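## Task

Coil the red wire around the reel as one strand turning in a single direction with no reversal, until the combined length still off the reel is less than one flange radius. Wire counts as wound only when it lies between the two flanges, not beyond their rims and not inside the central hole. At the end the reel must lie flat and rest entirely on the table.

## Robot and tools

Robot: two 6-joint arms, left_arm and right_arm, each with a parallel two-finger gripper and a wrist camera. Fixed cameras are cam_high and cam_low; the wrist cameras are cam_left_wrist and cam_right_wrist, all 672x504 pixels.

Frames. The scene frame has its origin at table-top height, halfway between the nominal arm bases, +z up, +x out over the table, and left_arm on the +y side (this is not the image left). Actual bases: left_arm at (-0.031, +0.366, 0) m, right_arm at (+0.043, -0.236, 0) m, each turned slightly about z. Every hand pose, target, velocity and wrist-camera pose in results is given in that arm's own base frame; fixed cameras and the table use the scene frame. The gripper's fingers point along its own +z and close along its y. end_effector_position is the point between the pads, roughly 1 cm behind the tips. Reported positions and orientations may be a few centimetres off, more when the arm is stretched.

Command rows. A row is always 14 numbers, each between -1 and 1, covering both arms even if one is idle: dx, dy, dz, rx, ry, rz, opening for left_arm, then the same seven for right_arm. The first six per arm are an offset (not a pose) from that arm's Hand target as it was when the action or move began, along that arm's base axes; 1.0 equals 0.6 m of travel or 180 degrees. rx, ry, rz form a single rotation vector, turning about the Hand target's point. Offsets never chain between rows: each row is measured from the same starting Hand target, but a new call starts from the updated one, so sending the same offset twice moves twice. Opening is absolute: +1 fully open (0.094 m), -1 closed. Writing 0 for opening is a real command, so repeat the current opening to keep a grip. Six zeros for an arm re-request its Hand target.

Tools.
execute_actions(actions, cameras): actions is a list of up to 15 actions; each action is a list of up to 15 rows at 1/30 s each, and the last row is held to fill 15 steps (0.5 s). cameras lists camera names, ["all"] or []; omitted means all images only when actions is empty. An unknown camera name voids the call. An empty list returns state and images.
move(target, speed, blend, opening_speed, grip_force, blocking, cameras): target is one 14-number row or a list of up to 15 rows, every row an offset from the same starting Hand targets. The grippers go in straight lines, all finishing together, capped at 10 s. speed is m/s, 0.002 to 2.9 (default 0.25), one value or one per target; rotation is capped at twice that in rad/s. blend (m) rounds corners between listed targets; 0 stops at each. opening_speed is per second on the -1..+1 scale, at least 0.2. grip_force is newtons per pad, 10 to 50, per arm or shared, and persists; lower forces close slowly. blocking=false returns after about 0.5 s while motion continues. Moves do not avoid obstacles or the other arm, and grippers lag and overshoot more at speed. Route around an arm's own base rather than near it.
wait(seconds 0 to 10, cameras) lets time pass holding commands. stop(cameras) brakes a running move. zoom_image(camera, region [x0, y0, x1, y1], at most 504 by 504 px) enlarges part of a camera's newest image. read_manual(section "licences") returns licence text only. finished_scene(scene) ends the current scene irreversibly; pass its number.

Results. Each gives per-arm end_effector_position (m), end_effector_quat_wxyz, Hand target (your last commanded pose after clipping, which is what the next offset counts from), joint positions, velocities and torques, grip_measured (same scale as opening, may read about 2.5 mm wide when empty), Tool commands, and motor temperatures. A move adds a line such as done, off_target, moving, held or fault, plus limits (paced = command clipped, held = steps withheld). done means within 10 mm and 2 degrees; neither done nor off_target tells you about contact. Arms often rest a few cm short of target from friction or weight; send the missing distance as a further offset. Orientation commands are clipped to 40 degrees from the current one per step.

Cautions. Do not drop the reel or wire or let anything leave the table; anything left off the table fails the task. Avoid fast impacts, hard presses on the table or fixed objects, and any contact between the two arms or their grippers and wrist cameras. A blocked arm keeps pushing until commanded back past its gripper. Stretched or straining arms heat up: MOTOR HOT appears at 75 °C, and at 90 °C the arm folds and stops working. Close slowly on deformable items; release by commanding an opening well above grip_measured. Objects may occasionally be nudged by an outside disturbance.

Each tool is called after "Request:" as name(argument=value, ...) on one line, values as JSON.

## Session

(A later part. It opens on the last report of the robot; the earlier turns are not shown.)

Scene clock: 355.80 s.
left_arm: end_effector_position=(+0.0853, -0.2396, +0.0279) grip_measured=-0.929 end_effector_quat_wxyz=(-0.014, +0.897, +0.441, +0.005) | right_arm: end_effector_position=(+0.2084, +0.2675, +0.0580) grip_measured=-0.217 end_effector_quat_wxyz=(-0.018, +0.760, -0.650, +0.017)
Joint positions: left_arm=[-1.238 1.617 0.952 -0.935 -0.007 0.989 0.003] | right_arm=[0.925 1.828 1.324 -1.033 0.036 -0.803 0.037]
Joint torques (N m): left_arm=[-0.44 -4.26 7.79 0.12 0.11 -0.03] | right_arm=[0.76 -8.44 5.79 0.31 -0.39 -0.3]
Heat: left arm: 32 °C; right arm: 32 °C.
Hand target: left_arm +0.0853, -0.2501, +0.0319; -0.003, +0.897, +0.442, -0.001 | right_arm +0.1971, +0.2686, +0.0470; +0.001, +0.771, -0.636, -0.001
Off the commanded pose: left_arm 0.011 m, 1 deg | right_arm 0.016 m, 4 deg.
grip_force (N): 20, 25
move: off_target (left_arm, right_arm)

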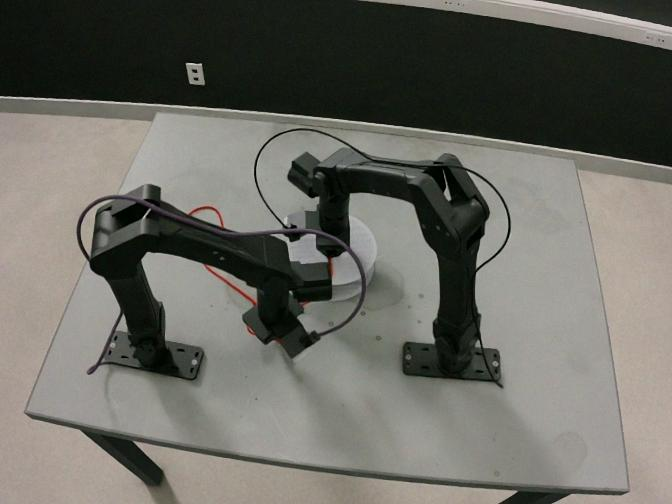

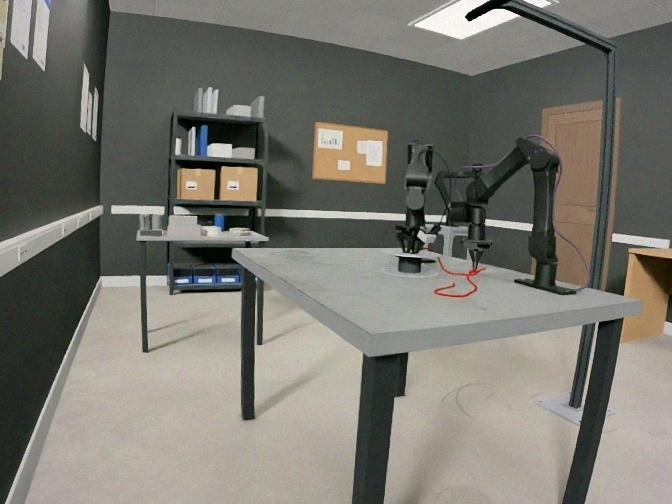

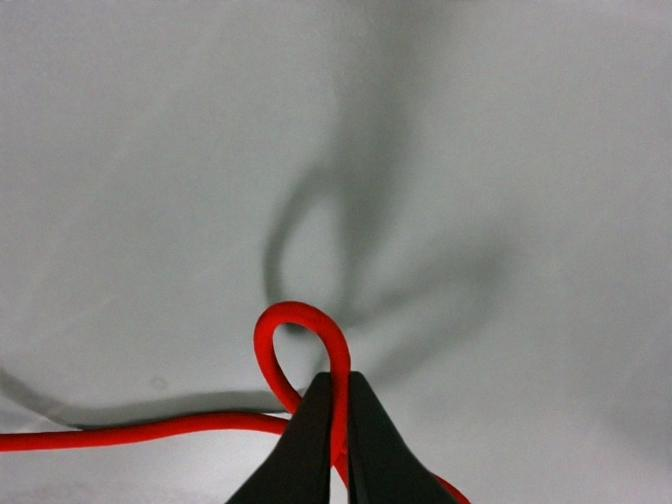

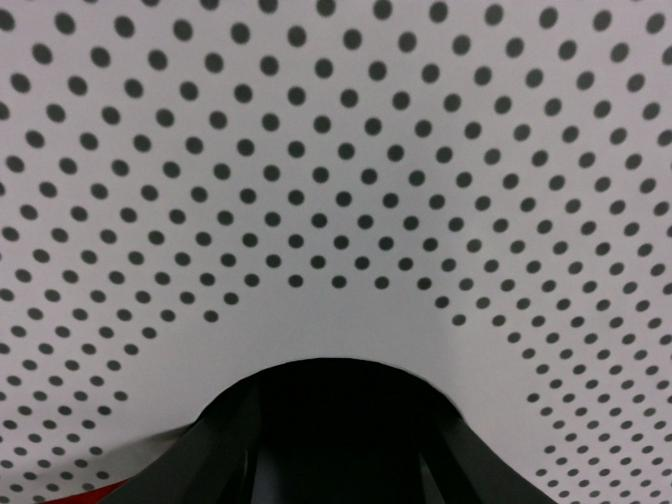

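Request:
move(target=[[-0.02,0.0,0,0,0,0.2,-1,0,0,0,0,0,-0.16,-0.2],[-0.02,0,0,0,0,0.2,-1,0.004,-0.004,0,0,0,-0.36,-0.2]], cameras=["all"], speed=0.13)

Request:
zoom_image(camera="cam_high", region=[160, 150, 400, 320])

Request:
zoom_image(camera="cam_low", region=[370, 220, 490, 310])

Scene clock: 364.20 s.
left_arm: end_effector_position=(+0.0753, -0.2429, +0.0279) grip_measured=-0.929 end_effector_quat_wxyz=(-0.013, +0.716, +0.698, +0.008) | right_arm: end_effector_position=(+0.2107, +0.2646, +0.0582) grip_measured=-0.216 end_effector_quat_wxyz=(+0.030, -0.326, +0.945, -0.017)
Joint positions: left_arm=[-1.276 1.617 0.952 -0.935 -0.003 0.32 0.003] | right_arm=[0.928 1.828 1.324 -1.037 0.061 0.262 0.037]
Joint torques (N m): left_arm=[-0.7 -5.41 6.09 0.16 0.11 -0.07] | right_arm=[-0.42 -8.49 5.57 0.33 -0.62 0.36]
Heat: left arm: 33 °C; right arm: 32 °C.
Hand target: left_arm +0.0733, -0.2501, +0.0319; -0.003, +0.716, +0.698, -0.002 | right_arm +0.1996, +0.2662, +0.0470; +0.000, -0.310, +0.951, +0.001
Off the commanded pose: left_arm 0.008 m, 2 deg | right_arm 0.016 m, 4 deg.
grip_force (N): 20, 25
move: off_target (right_arm)

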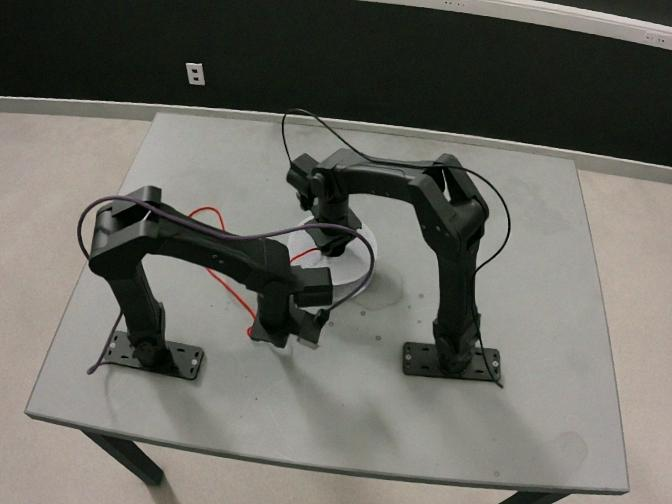

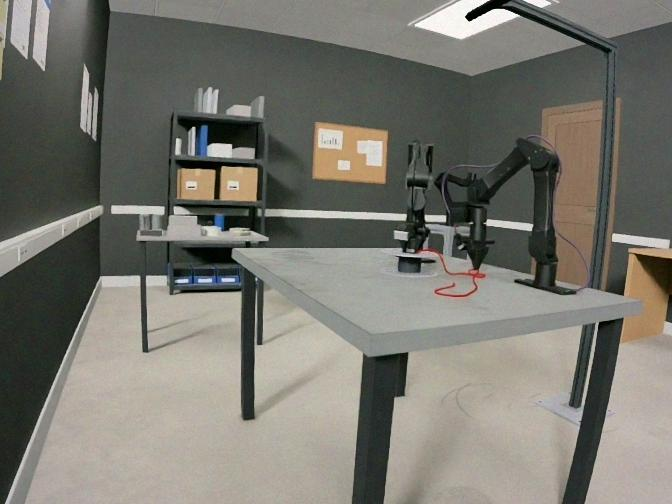

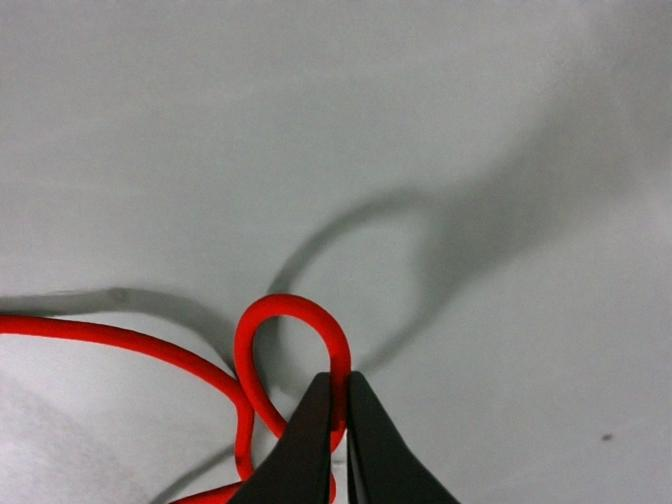

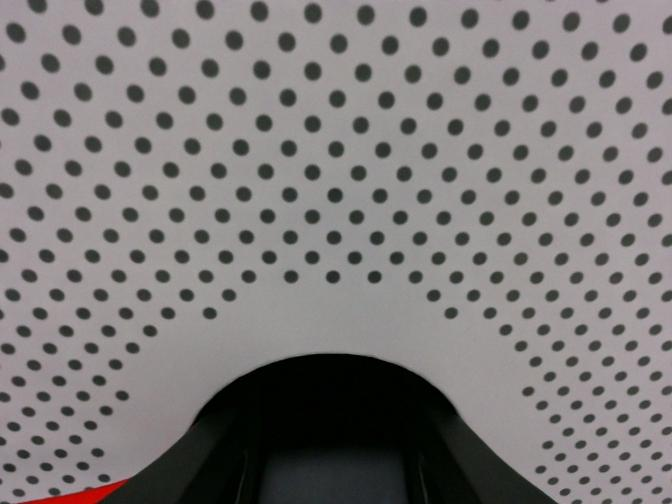

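Scaled by 2.100 from the camera's 672x504 image, which has a finer 960x720 frame.

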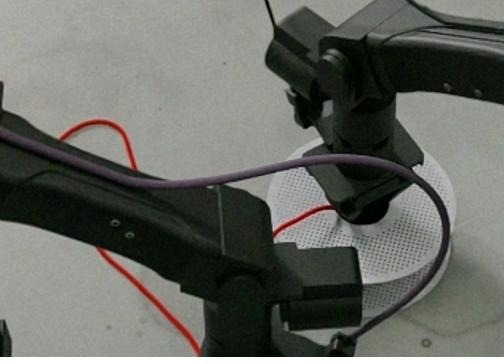

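Scaled by 4.200 from the camera's 672x504 image, which has a finer 960x720 frame.

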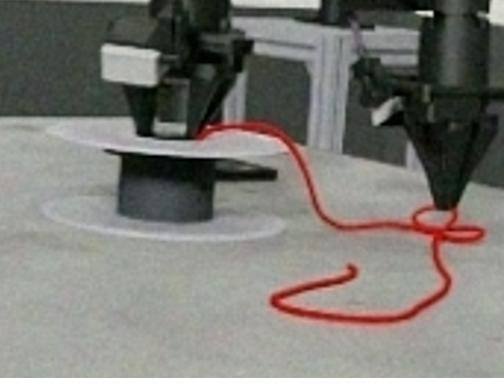

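Request:
move(target=[0,0,0,0,0,0,-1,0.003,-0.003,0,0,0,-0.3,-0.2], cameras=["all"], speed=0.13)

Request:
zoom_image(camera="cam_high", region=[160, 150, 400, 320])

Request:
zoom_image(camera="cam_low", region=[370, 220, 490, 310])

Scene clock: 369.83 s.
left_arm: end_effector_position=(+0.0753, -0.2429, +0.0279) grip_measured=-0.929 end_effector_quat_wxyz=(-0.013, +0.716, +0.698, +0.008) | right_arm: end_effector_position=(+0.2040, +0.2531, +0.0582) grip_measured=-0.215 end_effector_quat_wxyz=(+0.021, +0.134, +0.990, -0.024)
Joint positions: left_arm=[-1.276 1.617 0.952 -0.935 -0.003 0.32 0.003] | right_arm=[0.923 1.828 1.324 -1.089 0.061 1.193 0.037]
Joint torques (N m): left_arm=[-0.73 -5.38 6.09 0.16 0.11 -0.07] | right_arm=[-0.64 -8.47 5.44 0.76 -0.63 0.37]
Heat: left arm: 33 °C; right arm: 32 °C.
Hand target: left_arm +0.0733, -0.2501, +0.0319; -0.003, +0.716, +0.698, -0.002 | right_arm +0.2013, +0.2644, +0.0469; +0.000, +0.155, +0.988, +0.001
Off the commanded pose: left_arm 0.008 m, 2 deg | right_arm 0.016 m, 4 deg.
grip_force (N): 20, 25
move: off_target (right_arm)

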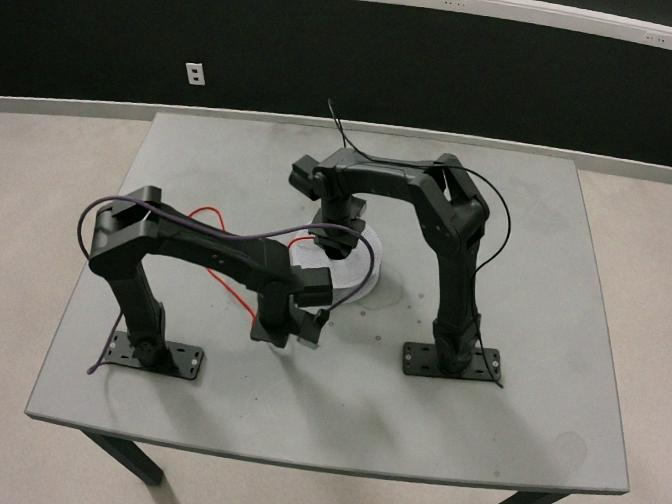

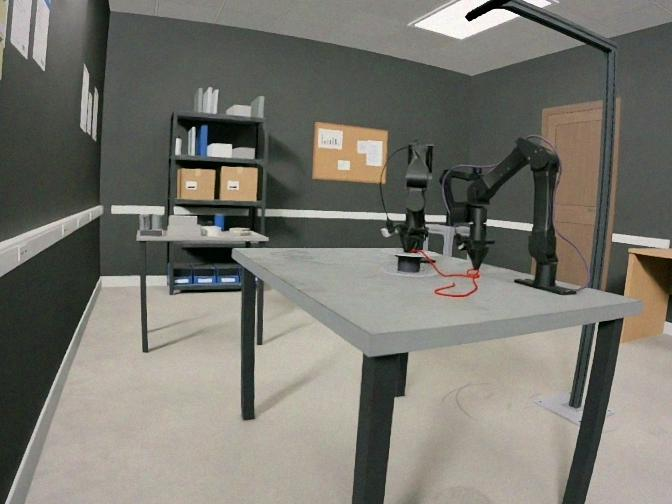

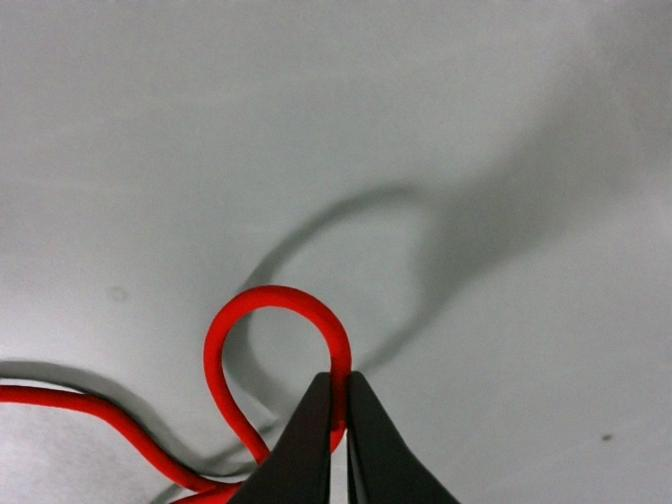

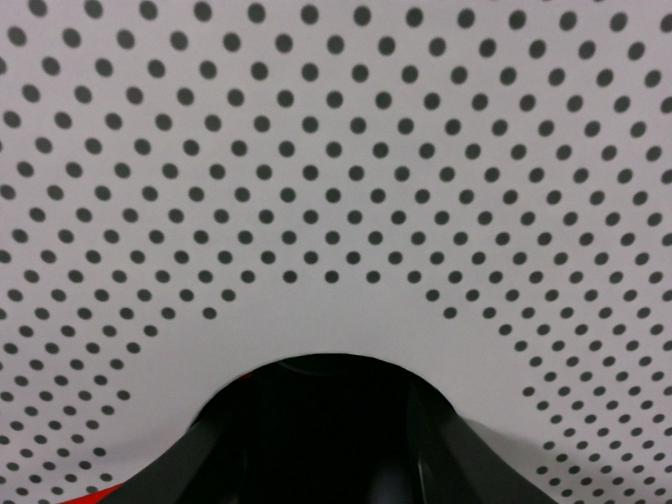

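Scaled by 2.100 from the camera's 672x504 image, which has a finer 960x720 frame.

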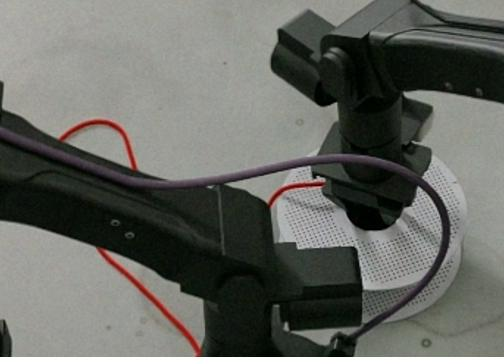

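Scaled by 4.200 from the camera's 672x504 image, which has a finer 960x720 frame.

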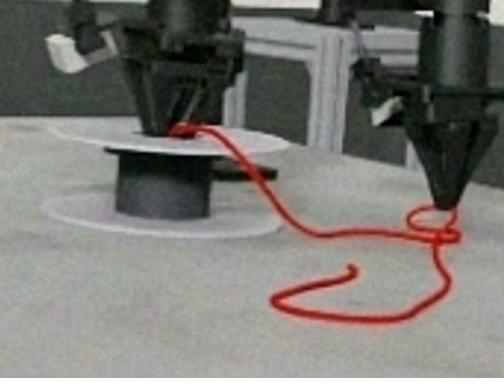

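Request:
move(target=[0,0,0,0,0,0,-1,0.003,-0.003,0,0,0,-0.25,-0.2], cameras=["all"], speed=0.13)

Request:
zoom_image(camera="cam_high", region=[160, 150, 400, 320])

Request:
zoom_image(camera="cam_low", region=[370, 220, 490, 310])

Scene clock: 374.60 s.
left_arm: end_effector_position=(+0.0753, -0.2429, +0.0279) grip_measured=-0.929 end_effector_quat_wxyz=(-0.013, +0.716, +0.698, +0.008) | right_arm: end_effector_position=(+0.1950, +0.2518, +0.0582) grip_measured=-0.215 end_effector_quat_wxyz=(+0.002, +0.504, +0.863, -0.024)
Joint positions: left_arm=[-1.276 1.617 0.952 -0.935 -0.003 0.32 0.003] | right_arm=[0.915 1.827 1.324 -1.115 0.011 1.972 0.037]
Joint torques (N m): left_arm=[-0.7 -5.38 6.11 0.16 0.11 -0.07] | right_arm=[-0.64 -8.69 5.05 0.99 -0.11 0.37]
Heat: left arm: 33 °C; right arm: 32 °C.
Hand target: left_arm +0.0733, -0.2501, +0.0319; -0.003, +0.716, +0.698, -0.002 | right_arm +0.2030, +0.2626, +0.0469; +0.000, +0.521, +0.853, +0.001
Off the commanded pose: left_arm 0.008 m, 2 deg | right_arm 0.018 m, 4 deg.
grip_force (N): 20, 25
move: off_target (right_arm)

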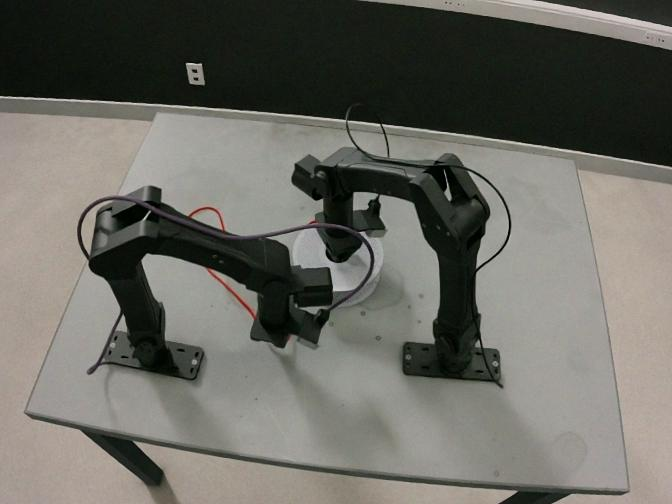

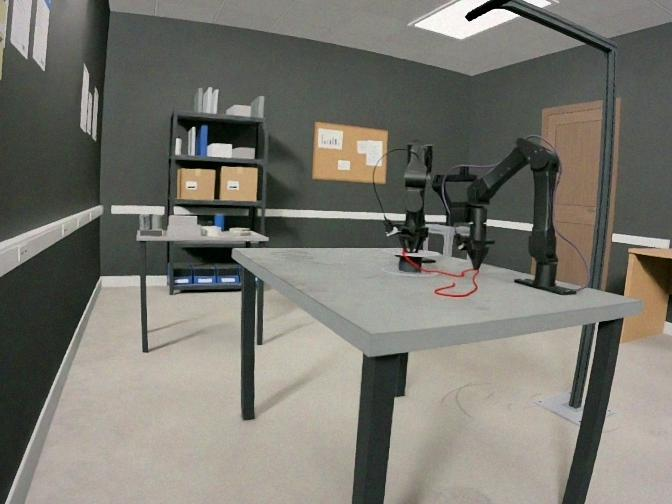

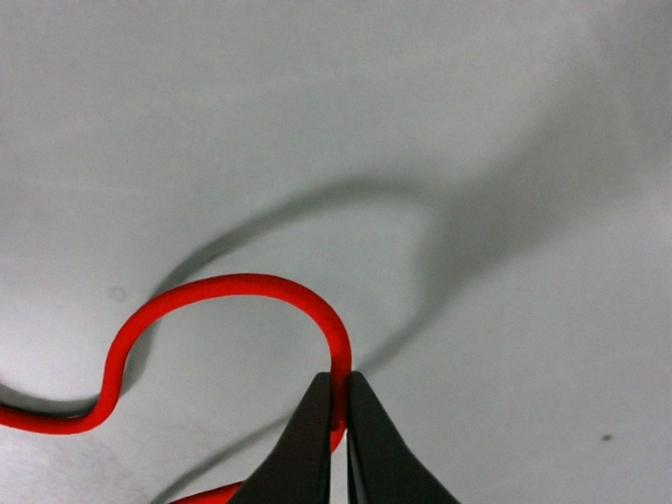

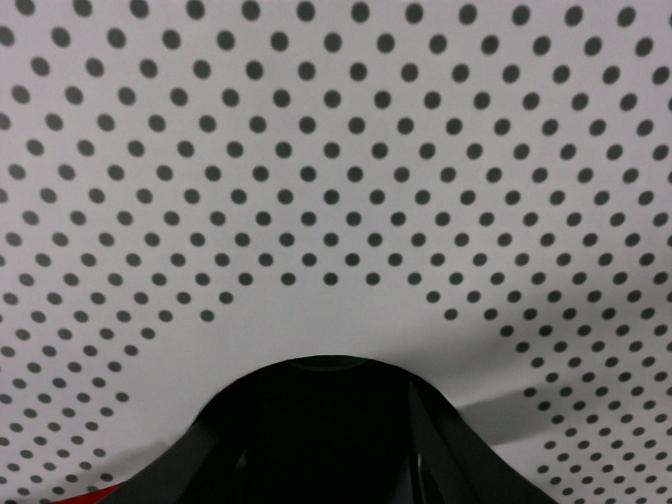

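Scaled by 2.100 from the camera's 672x504 image, which has a finer 960x720 frame.

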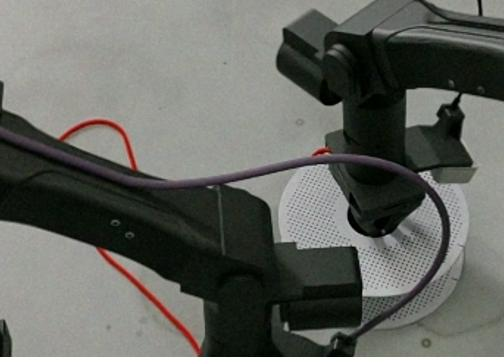

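Scaled by 4.200 from the camera's 672x504 image, which has a finer 960x720 frame.

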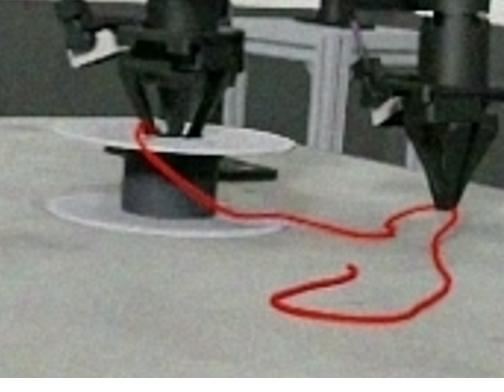

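Request:
move(target=[[0.01,-0.08,0.02,0,0,-0.1,-1,0,0,0,0,0,0,-0.2],[0.02,-0.15,0.03,0,0,-0.2,-1,0,0,0,0,0,0,-0.2]], cameras=["all"], speed=0.06, blend=[0.01,0])

Request:
zoom_image(camera="cam_low", region=[370, 220, 490, 310])

Scene clock: 382.43 s.
left_arm: end_effector_position=(+0.0880, -0.3331, +0.0464) grip_measured=-0.929 end_effector_quat_wxyz=(-0.007, +0.893, +0.450, +0.003) | right_arm: end_effector_position=(+0.1950, +0.2518, +0.0582) grip_measured=-0.215 end_effector_quat_wxyz=(+0.002, +0.504, +0.863, -0.024)
Joint positions: left_arm=[-1.317 1.904 1.377 -1.059 -0.003 0.89 0.003] | right_arm=[0.915 1.827 1.324 -1.115 0.011 1.972 0.037]
Joint torques (N m): left_arm=[-0.77 -6.52 8.28 0 0.07 0.06] | right_arm=[-0.57 -8.65 5.14 0.99 -0.13 0.38]
Heat: left arm: 33 °C; right arm: 32 °C.
Hand target: left_arm +0.0852, -0.3400, +0.0498; -0.003, +0.897, +0.442, -0.001 | right_arm +0.2030, +0.2626, +0.0469; +0.000, +0.521, +0.853, +0.001
Off the commanded pose: left_arm 0.008 m, 1 deg | right_arm 0.018 m, 4 deg.
grip_force (N): 20, 25
move: off_target (right_arm)

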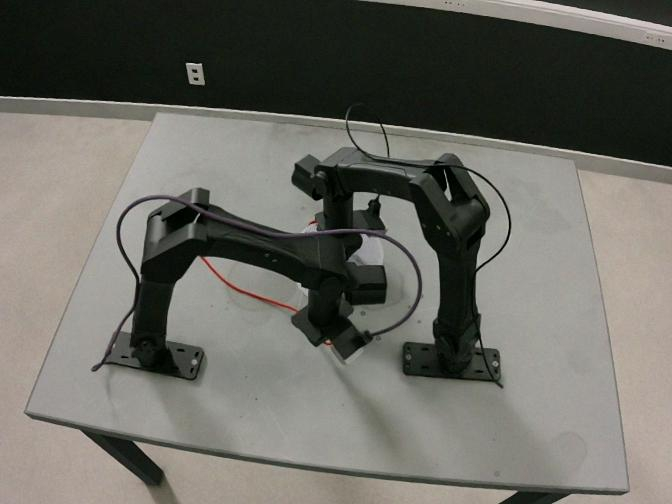

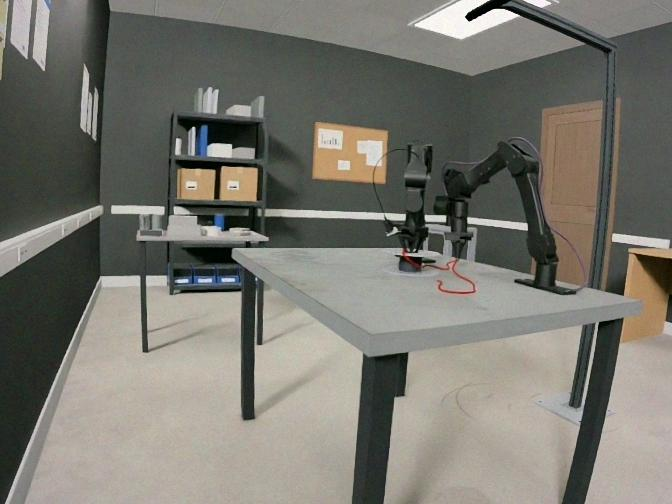

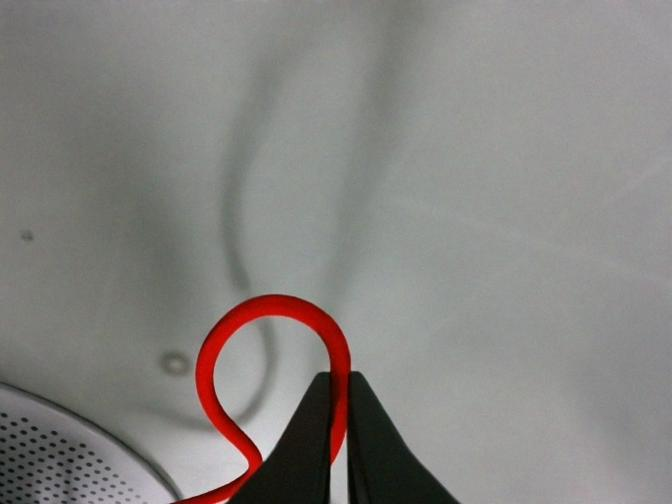

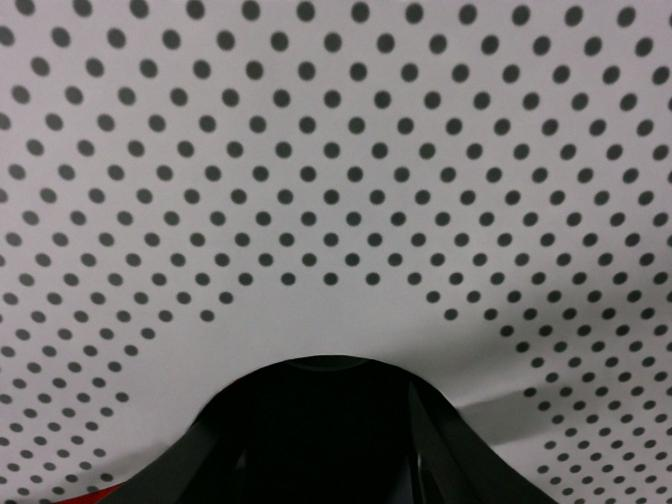

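Scaled by 4.200 from the camera's 672x504 image, which has a finer 960x720 frame.

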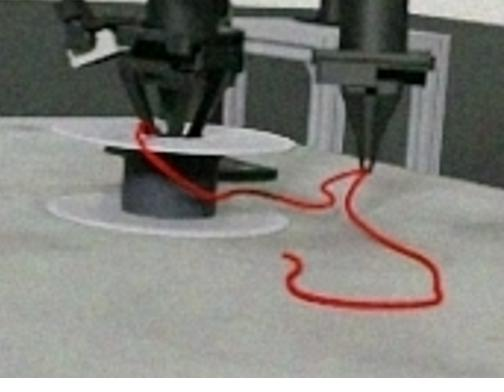

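Request:
move(target=[[-0.01,-0.05,0,0,0,-0.15,-1,0,0,0,0,0,0,-0.2],[-0.02,-0.1,0,0,0,-0.28,-1,0,0,0,0,0,0,-0.2]], cameras=["all"], speed=0.06, blend=[0.01,0])

Request:
zoom_image(camera="cam_low", region=[370, 220, 490, 310])

Scene clock: 391.87 s.
left_arm: end_effector_position=(+0.0793, -0.3933, +0.0477) grip_measured=-0.929 end_effector_quat_wxyz=(-0.008, +1.000, +0.029, +0.007) | right_arm: end_effector_position=(+0.1950, +0.2518, +0.0582) grip_measured=-0.215 end_effector_quat_wxyz=(+0.002, +0.504, +0.863, -0.024)
Joint positions: left_arm=[-1.381 2.115 1.691 -1.16 -0.016 1.702 0.003] | right_arm=[0.915 1.827 1.324 -1.115 0.011 1.972 0.037]
Joint torques (N m): left_arm=[-0.98 -7.97 8.44 -0.01 0.14 0.15] | right_arm=[-0.55 -8.69 5.04 0.99 -0.14 0.38]
Heat: left arm: 34 °C; right arm: 32 °C.
Hand target: left_arm +0.0733, -0.4001, +0.0499; -0.003, +1.000, +0.018, +0.000 | right_arm +0.2030, +0.2626, +0.0469; +0.000, +0.521, +0.853, +0.001
Off the commanded pose: left_arm 0.009 m, 2 deg | right_arm 0.018 m, 4 deg.
grip_force (N): 20, 25
move: off_target (right_arm)

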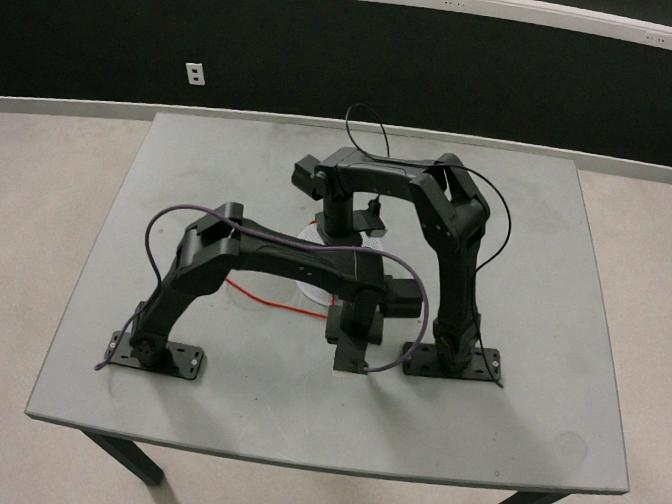

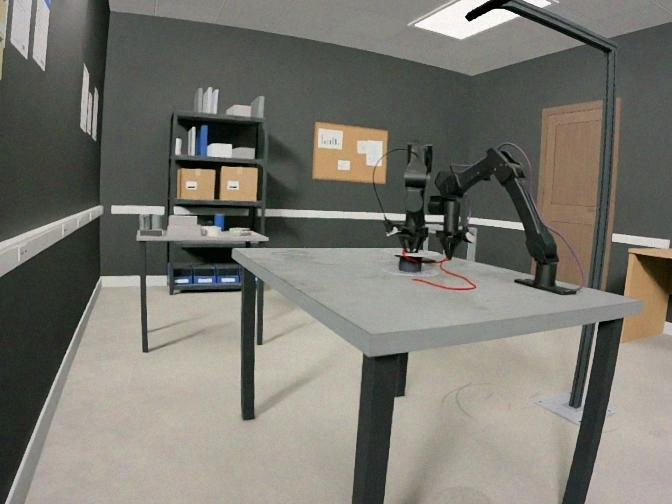

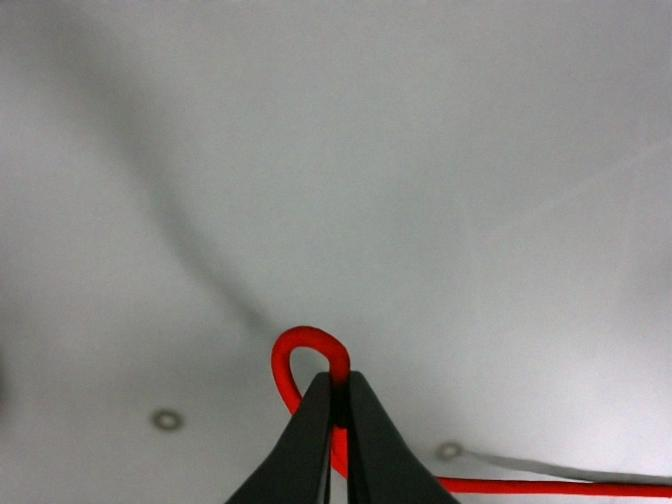

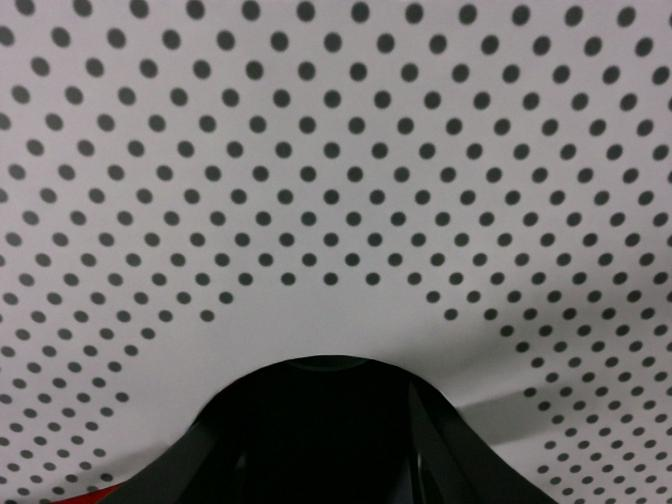

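Scaled by 4.200 from the camera's 672x504 image, which has a finer 960x720 frame.

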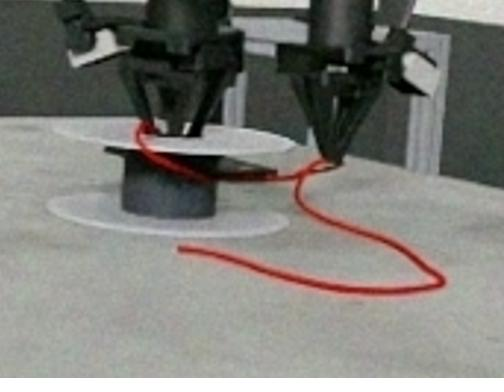

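Request:
move(target=[-0.06,-0.05,0,0,0,0,-1,0,0,0,0,0,0,-0.2], cameras=["all"], speed=0.05)

Request:
zoom_image(camera="cam_low", region=[370, 220, 490, 310])

Scene clock: 394.53 s.
left_arm: end_effector_position=(+0.0525, -0.4173, +0.0480) grip_measured=-0.929 end_effector_quat_wxyz=(-0.020, +0.999, +0.025, +0.022) | right_arm: end_effector_position=(+0.1950, +0.2518, +0.0582) grip_measured=-0.215 end_effector_quat_wxyz=(+0.002, +0.504, +0.863, -0.024)
Joint positions: left_arm=[-1.468 2.219 1.856 -1.244 -0.046 1.624 0.003] | right_arm=[0.915 1.827 1.324 -1.115 0.011 1.972 0.037]
Joint torques (N m): left_arm=[-1.62 -8.64 8.7 0.14 0.5 -0.03] | right_arm=[-0.51 -8.64 5.11 0.98 -0.14 0.38]
Heat: left arm: 34 °C; right arm: 32 °C.
Hand target: left_arm +0.0372, -0.4300, +0.0498; -0.004, +1.000, +0.018, +0.000 | right_arm +0.2030, +0.2626, +0.0469; +0.000, +0.521, +0.853, +0.001
Off the commanded pose: left_arm 0.020 m, 3 deg | right_arm 0.018 m, 4 deg.
grip_force (N): 20, 25
move: off_target (left_arm, right_arm)

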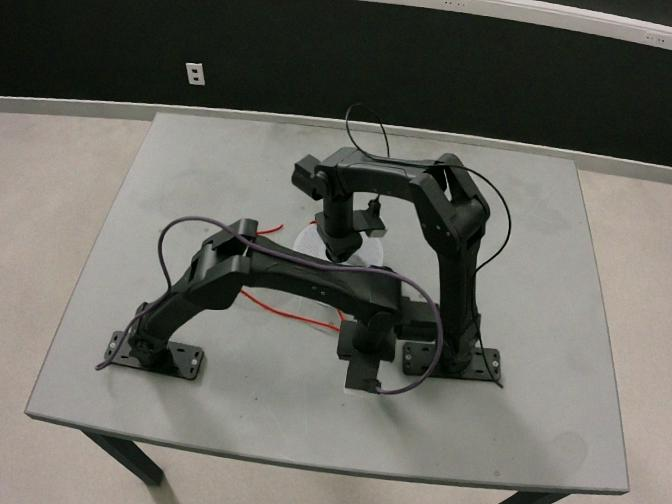

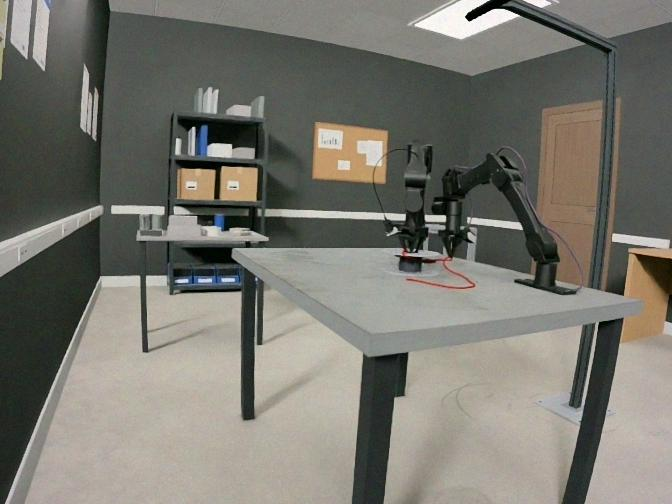

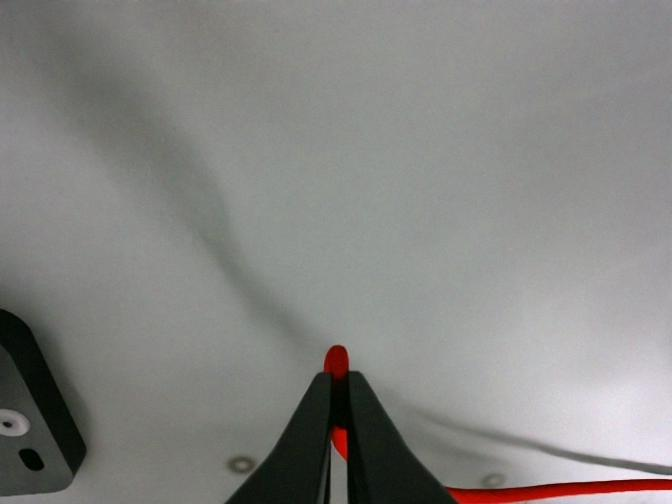

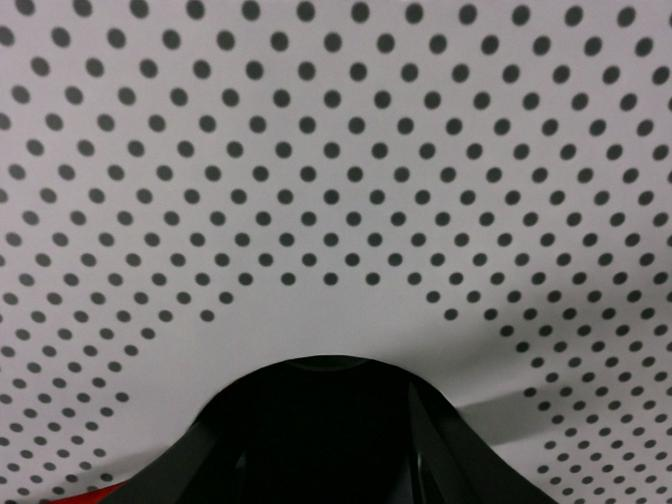

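Scaled by 4.200 from the camera's 672x504 image, which has a finer 960x720 frame.

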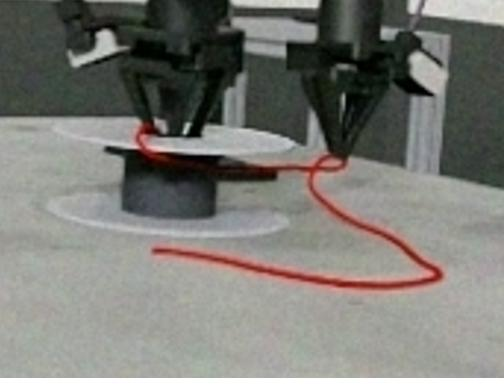

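Request:
move(target=[[0.02,0.02,0,0,0,0,-1,-0.012,-0.016,0,0,0,0,-0.2],[0.02,0.02,0,0,0,0,-1,-0.012,-0.016,0,0,0,0,-0.6]], cameras=["cam_right_wrist","cam_low"], speed=0.05, opening_speed=0.4)

Request:
zoom_image(camera="cam_low", region=[370, 220, 490, 310])

Scene clock: 398.57 s.
left_arm: end_effector_position=(+0.0531, -0.4115, +0.0396) grip_measured=-0.929 end_effector_quat_wxyz=(-0.028, +0.999, +0.022, +0.013) | right_arm: end_effector_position=(+0.1949, +0.2541, +0.0530) grip_measured=-0.598 end_effector_quat_wxyz=(+0.002, +0.515, +0.857, +0.003)
Joint positions: left_arm=[-1.459 2.219 1.822 -1.227 -0.032 1.639 0.003] | right_arm=[0.915 1.79 1.257 -1.032 0.003 1.998 0.019]
Joint torques (N m): left_arm=[0.18 -11.73 5.11 0.24 0.32 0.1] | right_arm=[-0.55 -8.81 5.78 0.43 -0.03 0.1]
Heat: left arm: 34 °C; right arm: 32 °C.
Hand target: left_arm +0.0492, -0.4179, +0.0498; -0.004, +1.000, +0.018, +0.000 | right_arm +0.1958, +0.2530, +0.0469; +0.000, +0.522, +0.853, +0.001
Off the commanded pose: left_arm 0.013 m, 3 deg | right_arm 0.006 m, 1 deg.
grip_force (N): 20, 25
move: off_target (left_arm); target 2's new opening was sent with right_arm's hand 0.012 m and 2 deg from that target
Images, in order (width x height): cam_low 672x504, cam_right_wrist 672x504.

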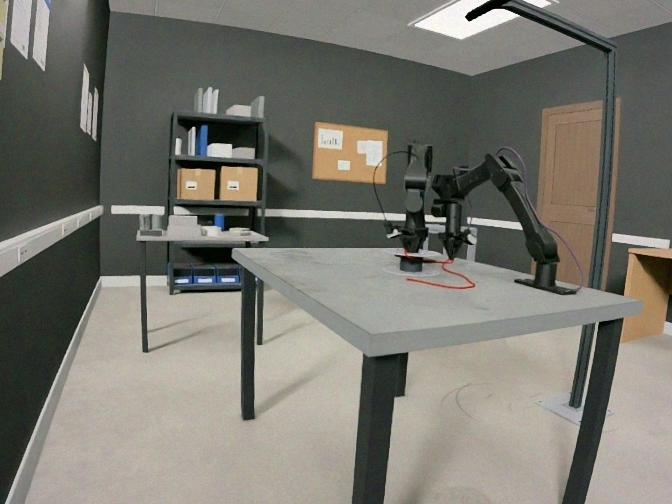

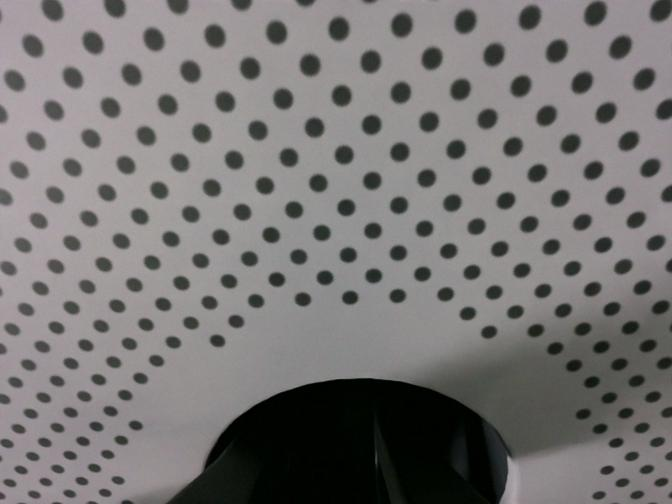

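Scaled by 4.200 from the camera's 672x504 image, which has a finer 960x720 frame.

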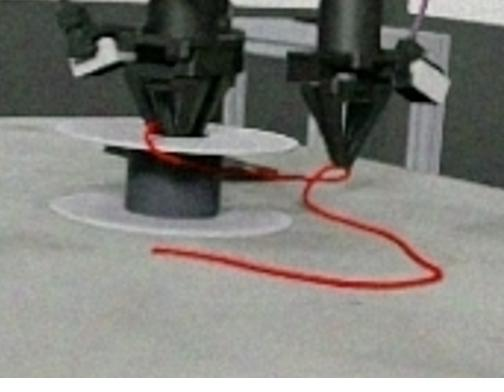

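Request:
move(target=[0,0,0,0,0,0,-1,0,0,0.125,0,0,0,-0.6], cameras=["all"], speed=0.07)

Request:
zoom_image(camera="cam_low", region=[370, 220, 490, 310])

Request:
zoom_image(camera="cam_right_wrist", region=[160, 220, 510, 480])

Scene clock: 401.47 s.
left_arm: end_effector_position=(+0.0518, -0.4126, +0.0395) grip_measured=-0.929 end_effector_quat_wxyz=(-0.026, +0.999, +0.022, +0.010) | right_arm: end_effector_position=(+0.1948, +0.2540, +0.1091) grip_measured=-0.598 end_effector_quat_wxyz=(+0.000, +0.515, +0.857, -0.010)
Joint positions: left_arm=[-1.459 2.219 1.822 -1.223 -0.024 1.639 0.003] | right_arm=[0.915 1.776 1.466 -1.281 0.003 1.998 0.019]
Joint torques (N m): left_arm=[0.21 -11.74 5.07 0.21 0.24 0.11] | right_arm=[-0.57 -11.77 9.03 -0.05 -0.04 0.09]
Heat: left arm: 33 °C; right arm: 32 °C.
Hand target: left_arm +0.0492, -0.4180, +0.0498; -0.004, +1.000, +0.018, +0.000 | right_arm +0.1958, +0.2530, +0.1219; +0.000, +0.522, +0.853, +0.001
Off the commanded pose: left_arm 0.012 m, 3 deg | right_arm 0.013 m, 1 deg.
grip_force (N): 20, 25
move: off_target (left_arm, right_arm)

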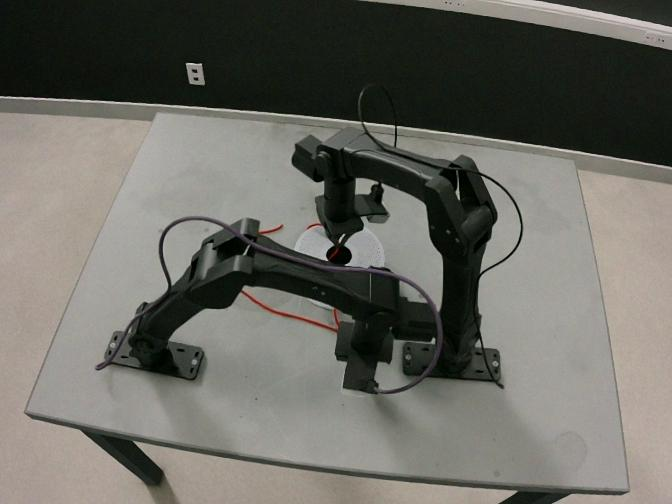

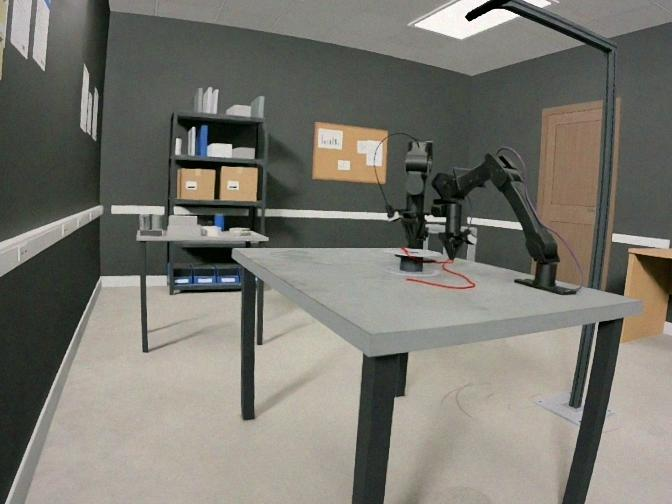

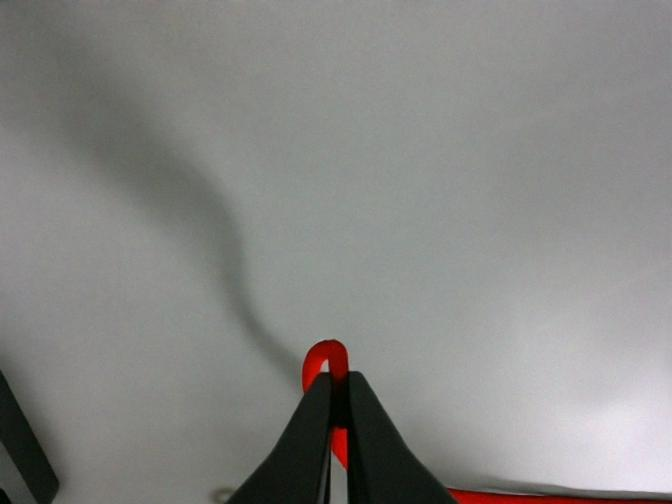

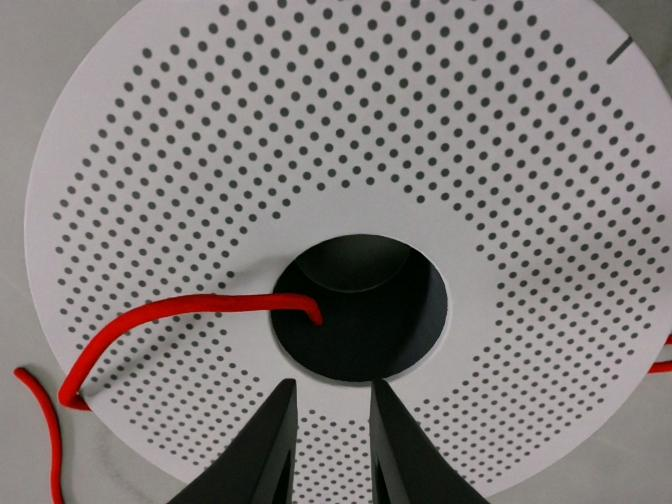

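Scaled by 4.200 from the camera's 672x504 image, which has a finer 960x720 frame.

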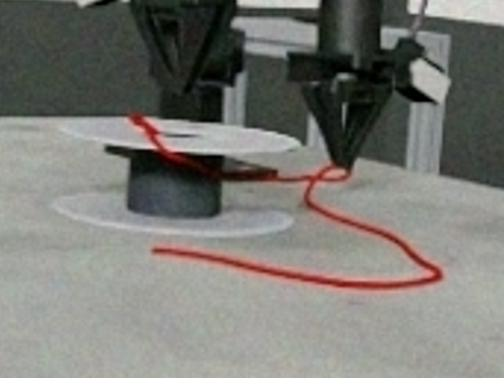

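Scaled by 1.440 from the camera's 672x504 image, which has a finer 960x720 frame.

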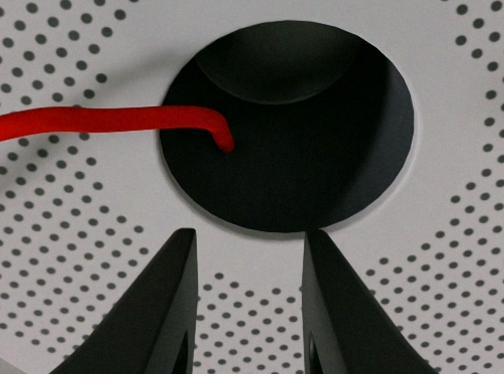

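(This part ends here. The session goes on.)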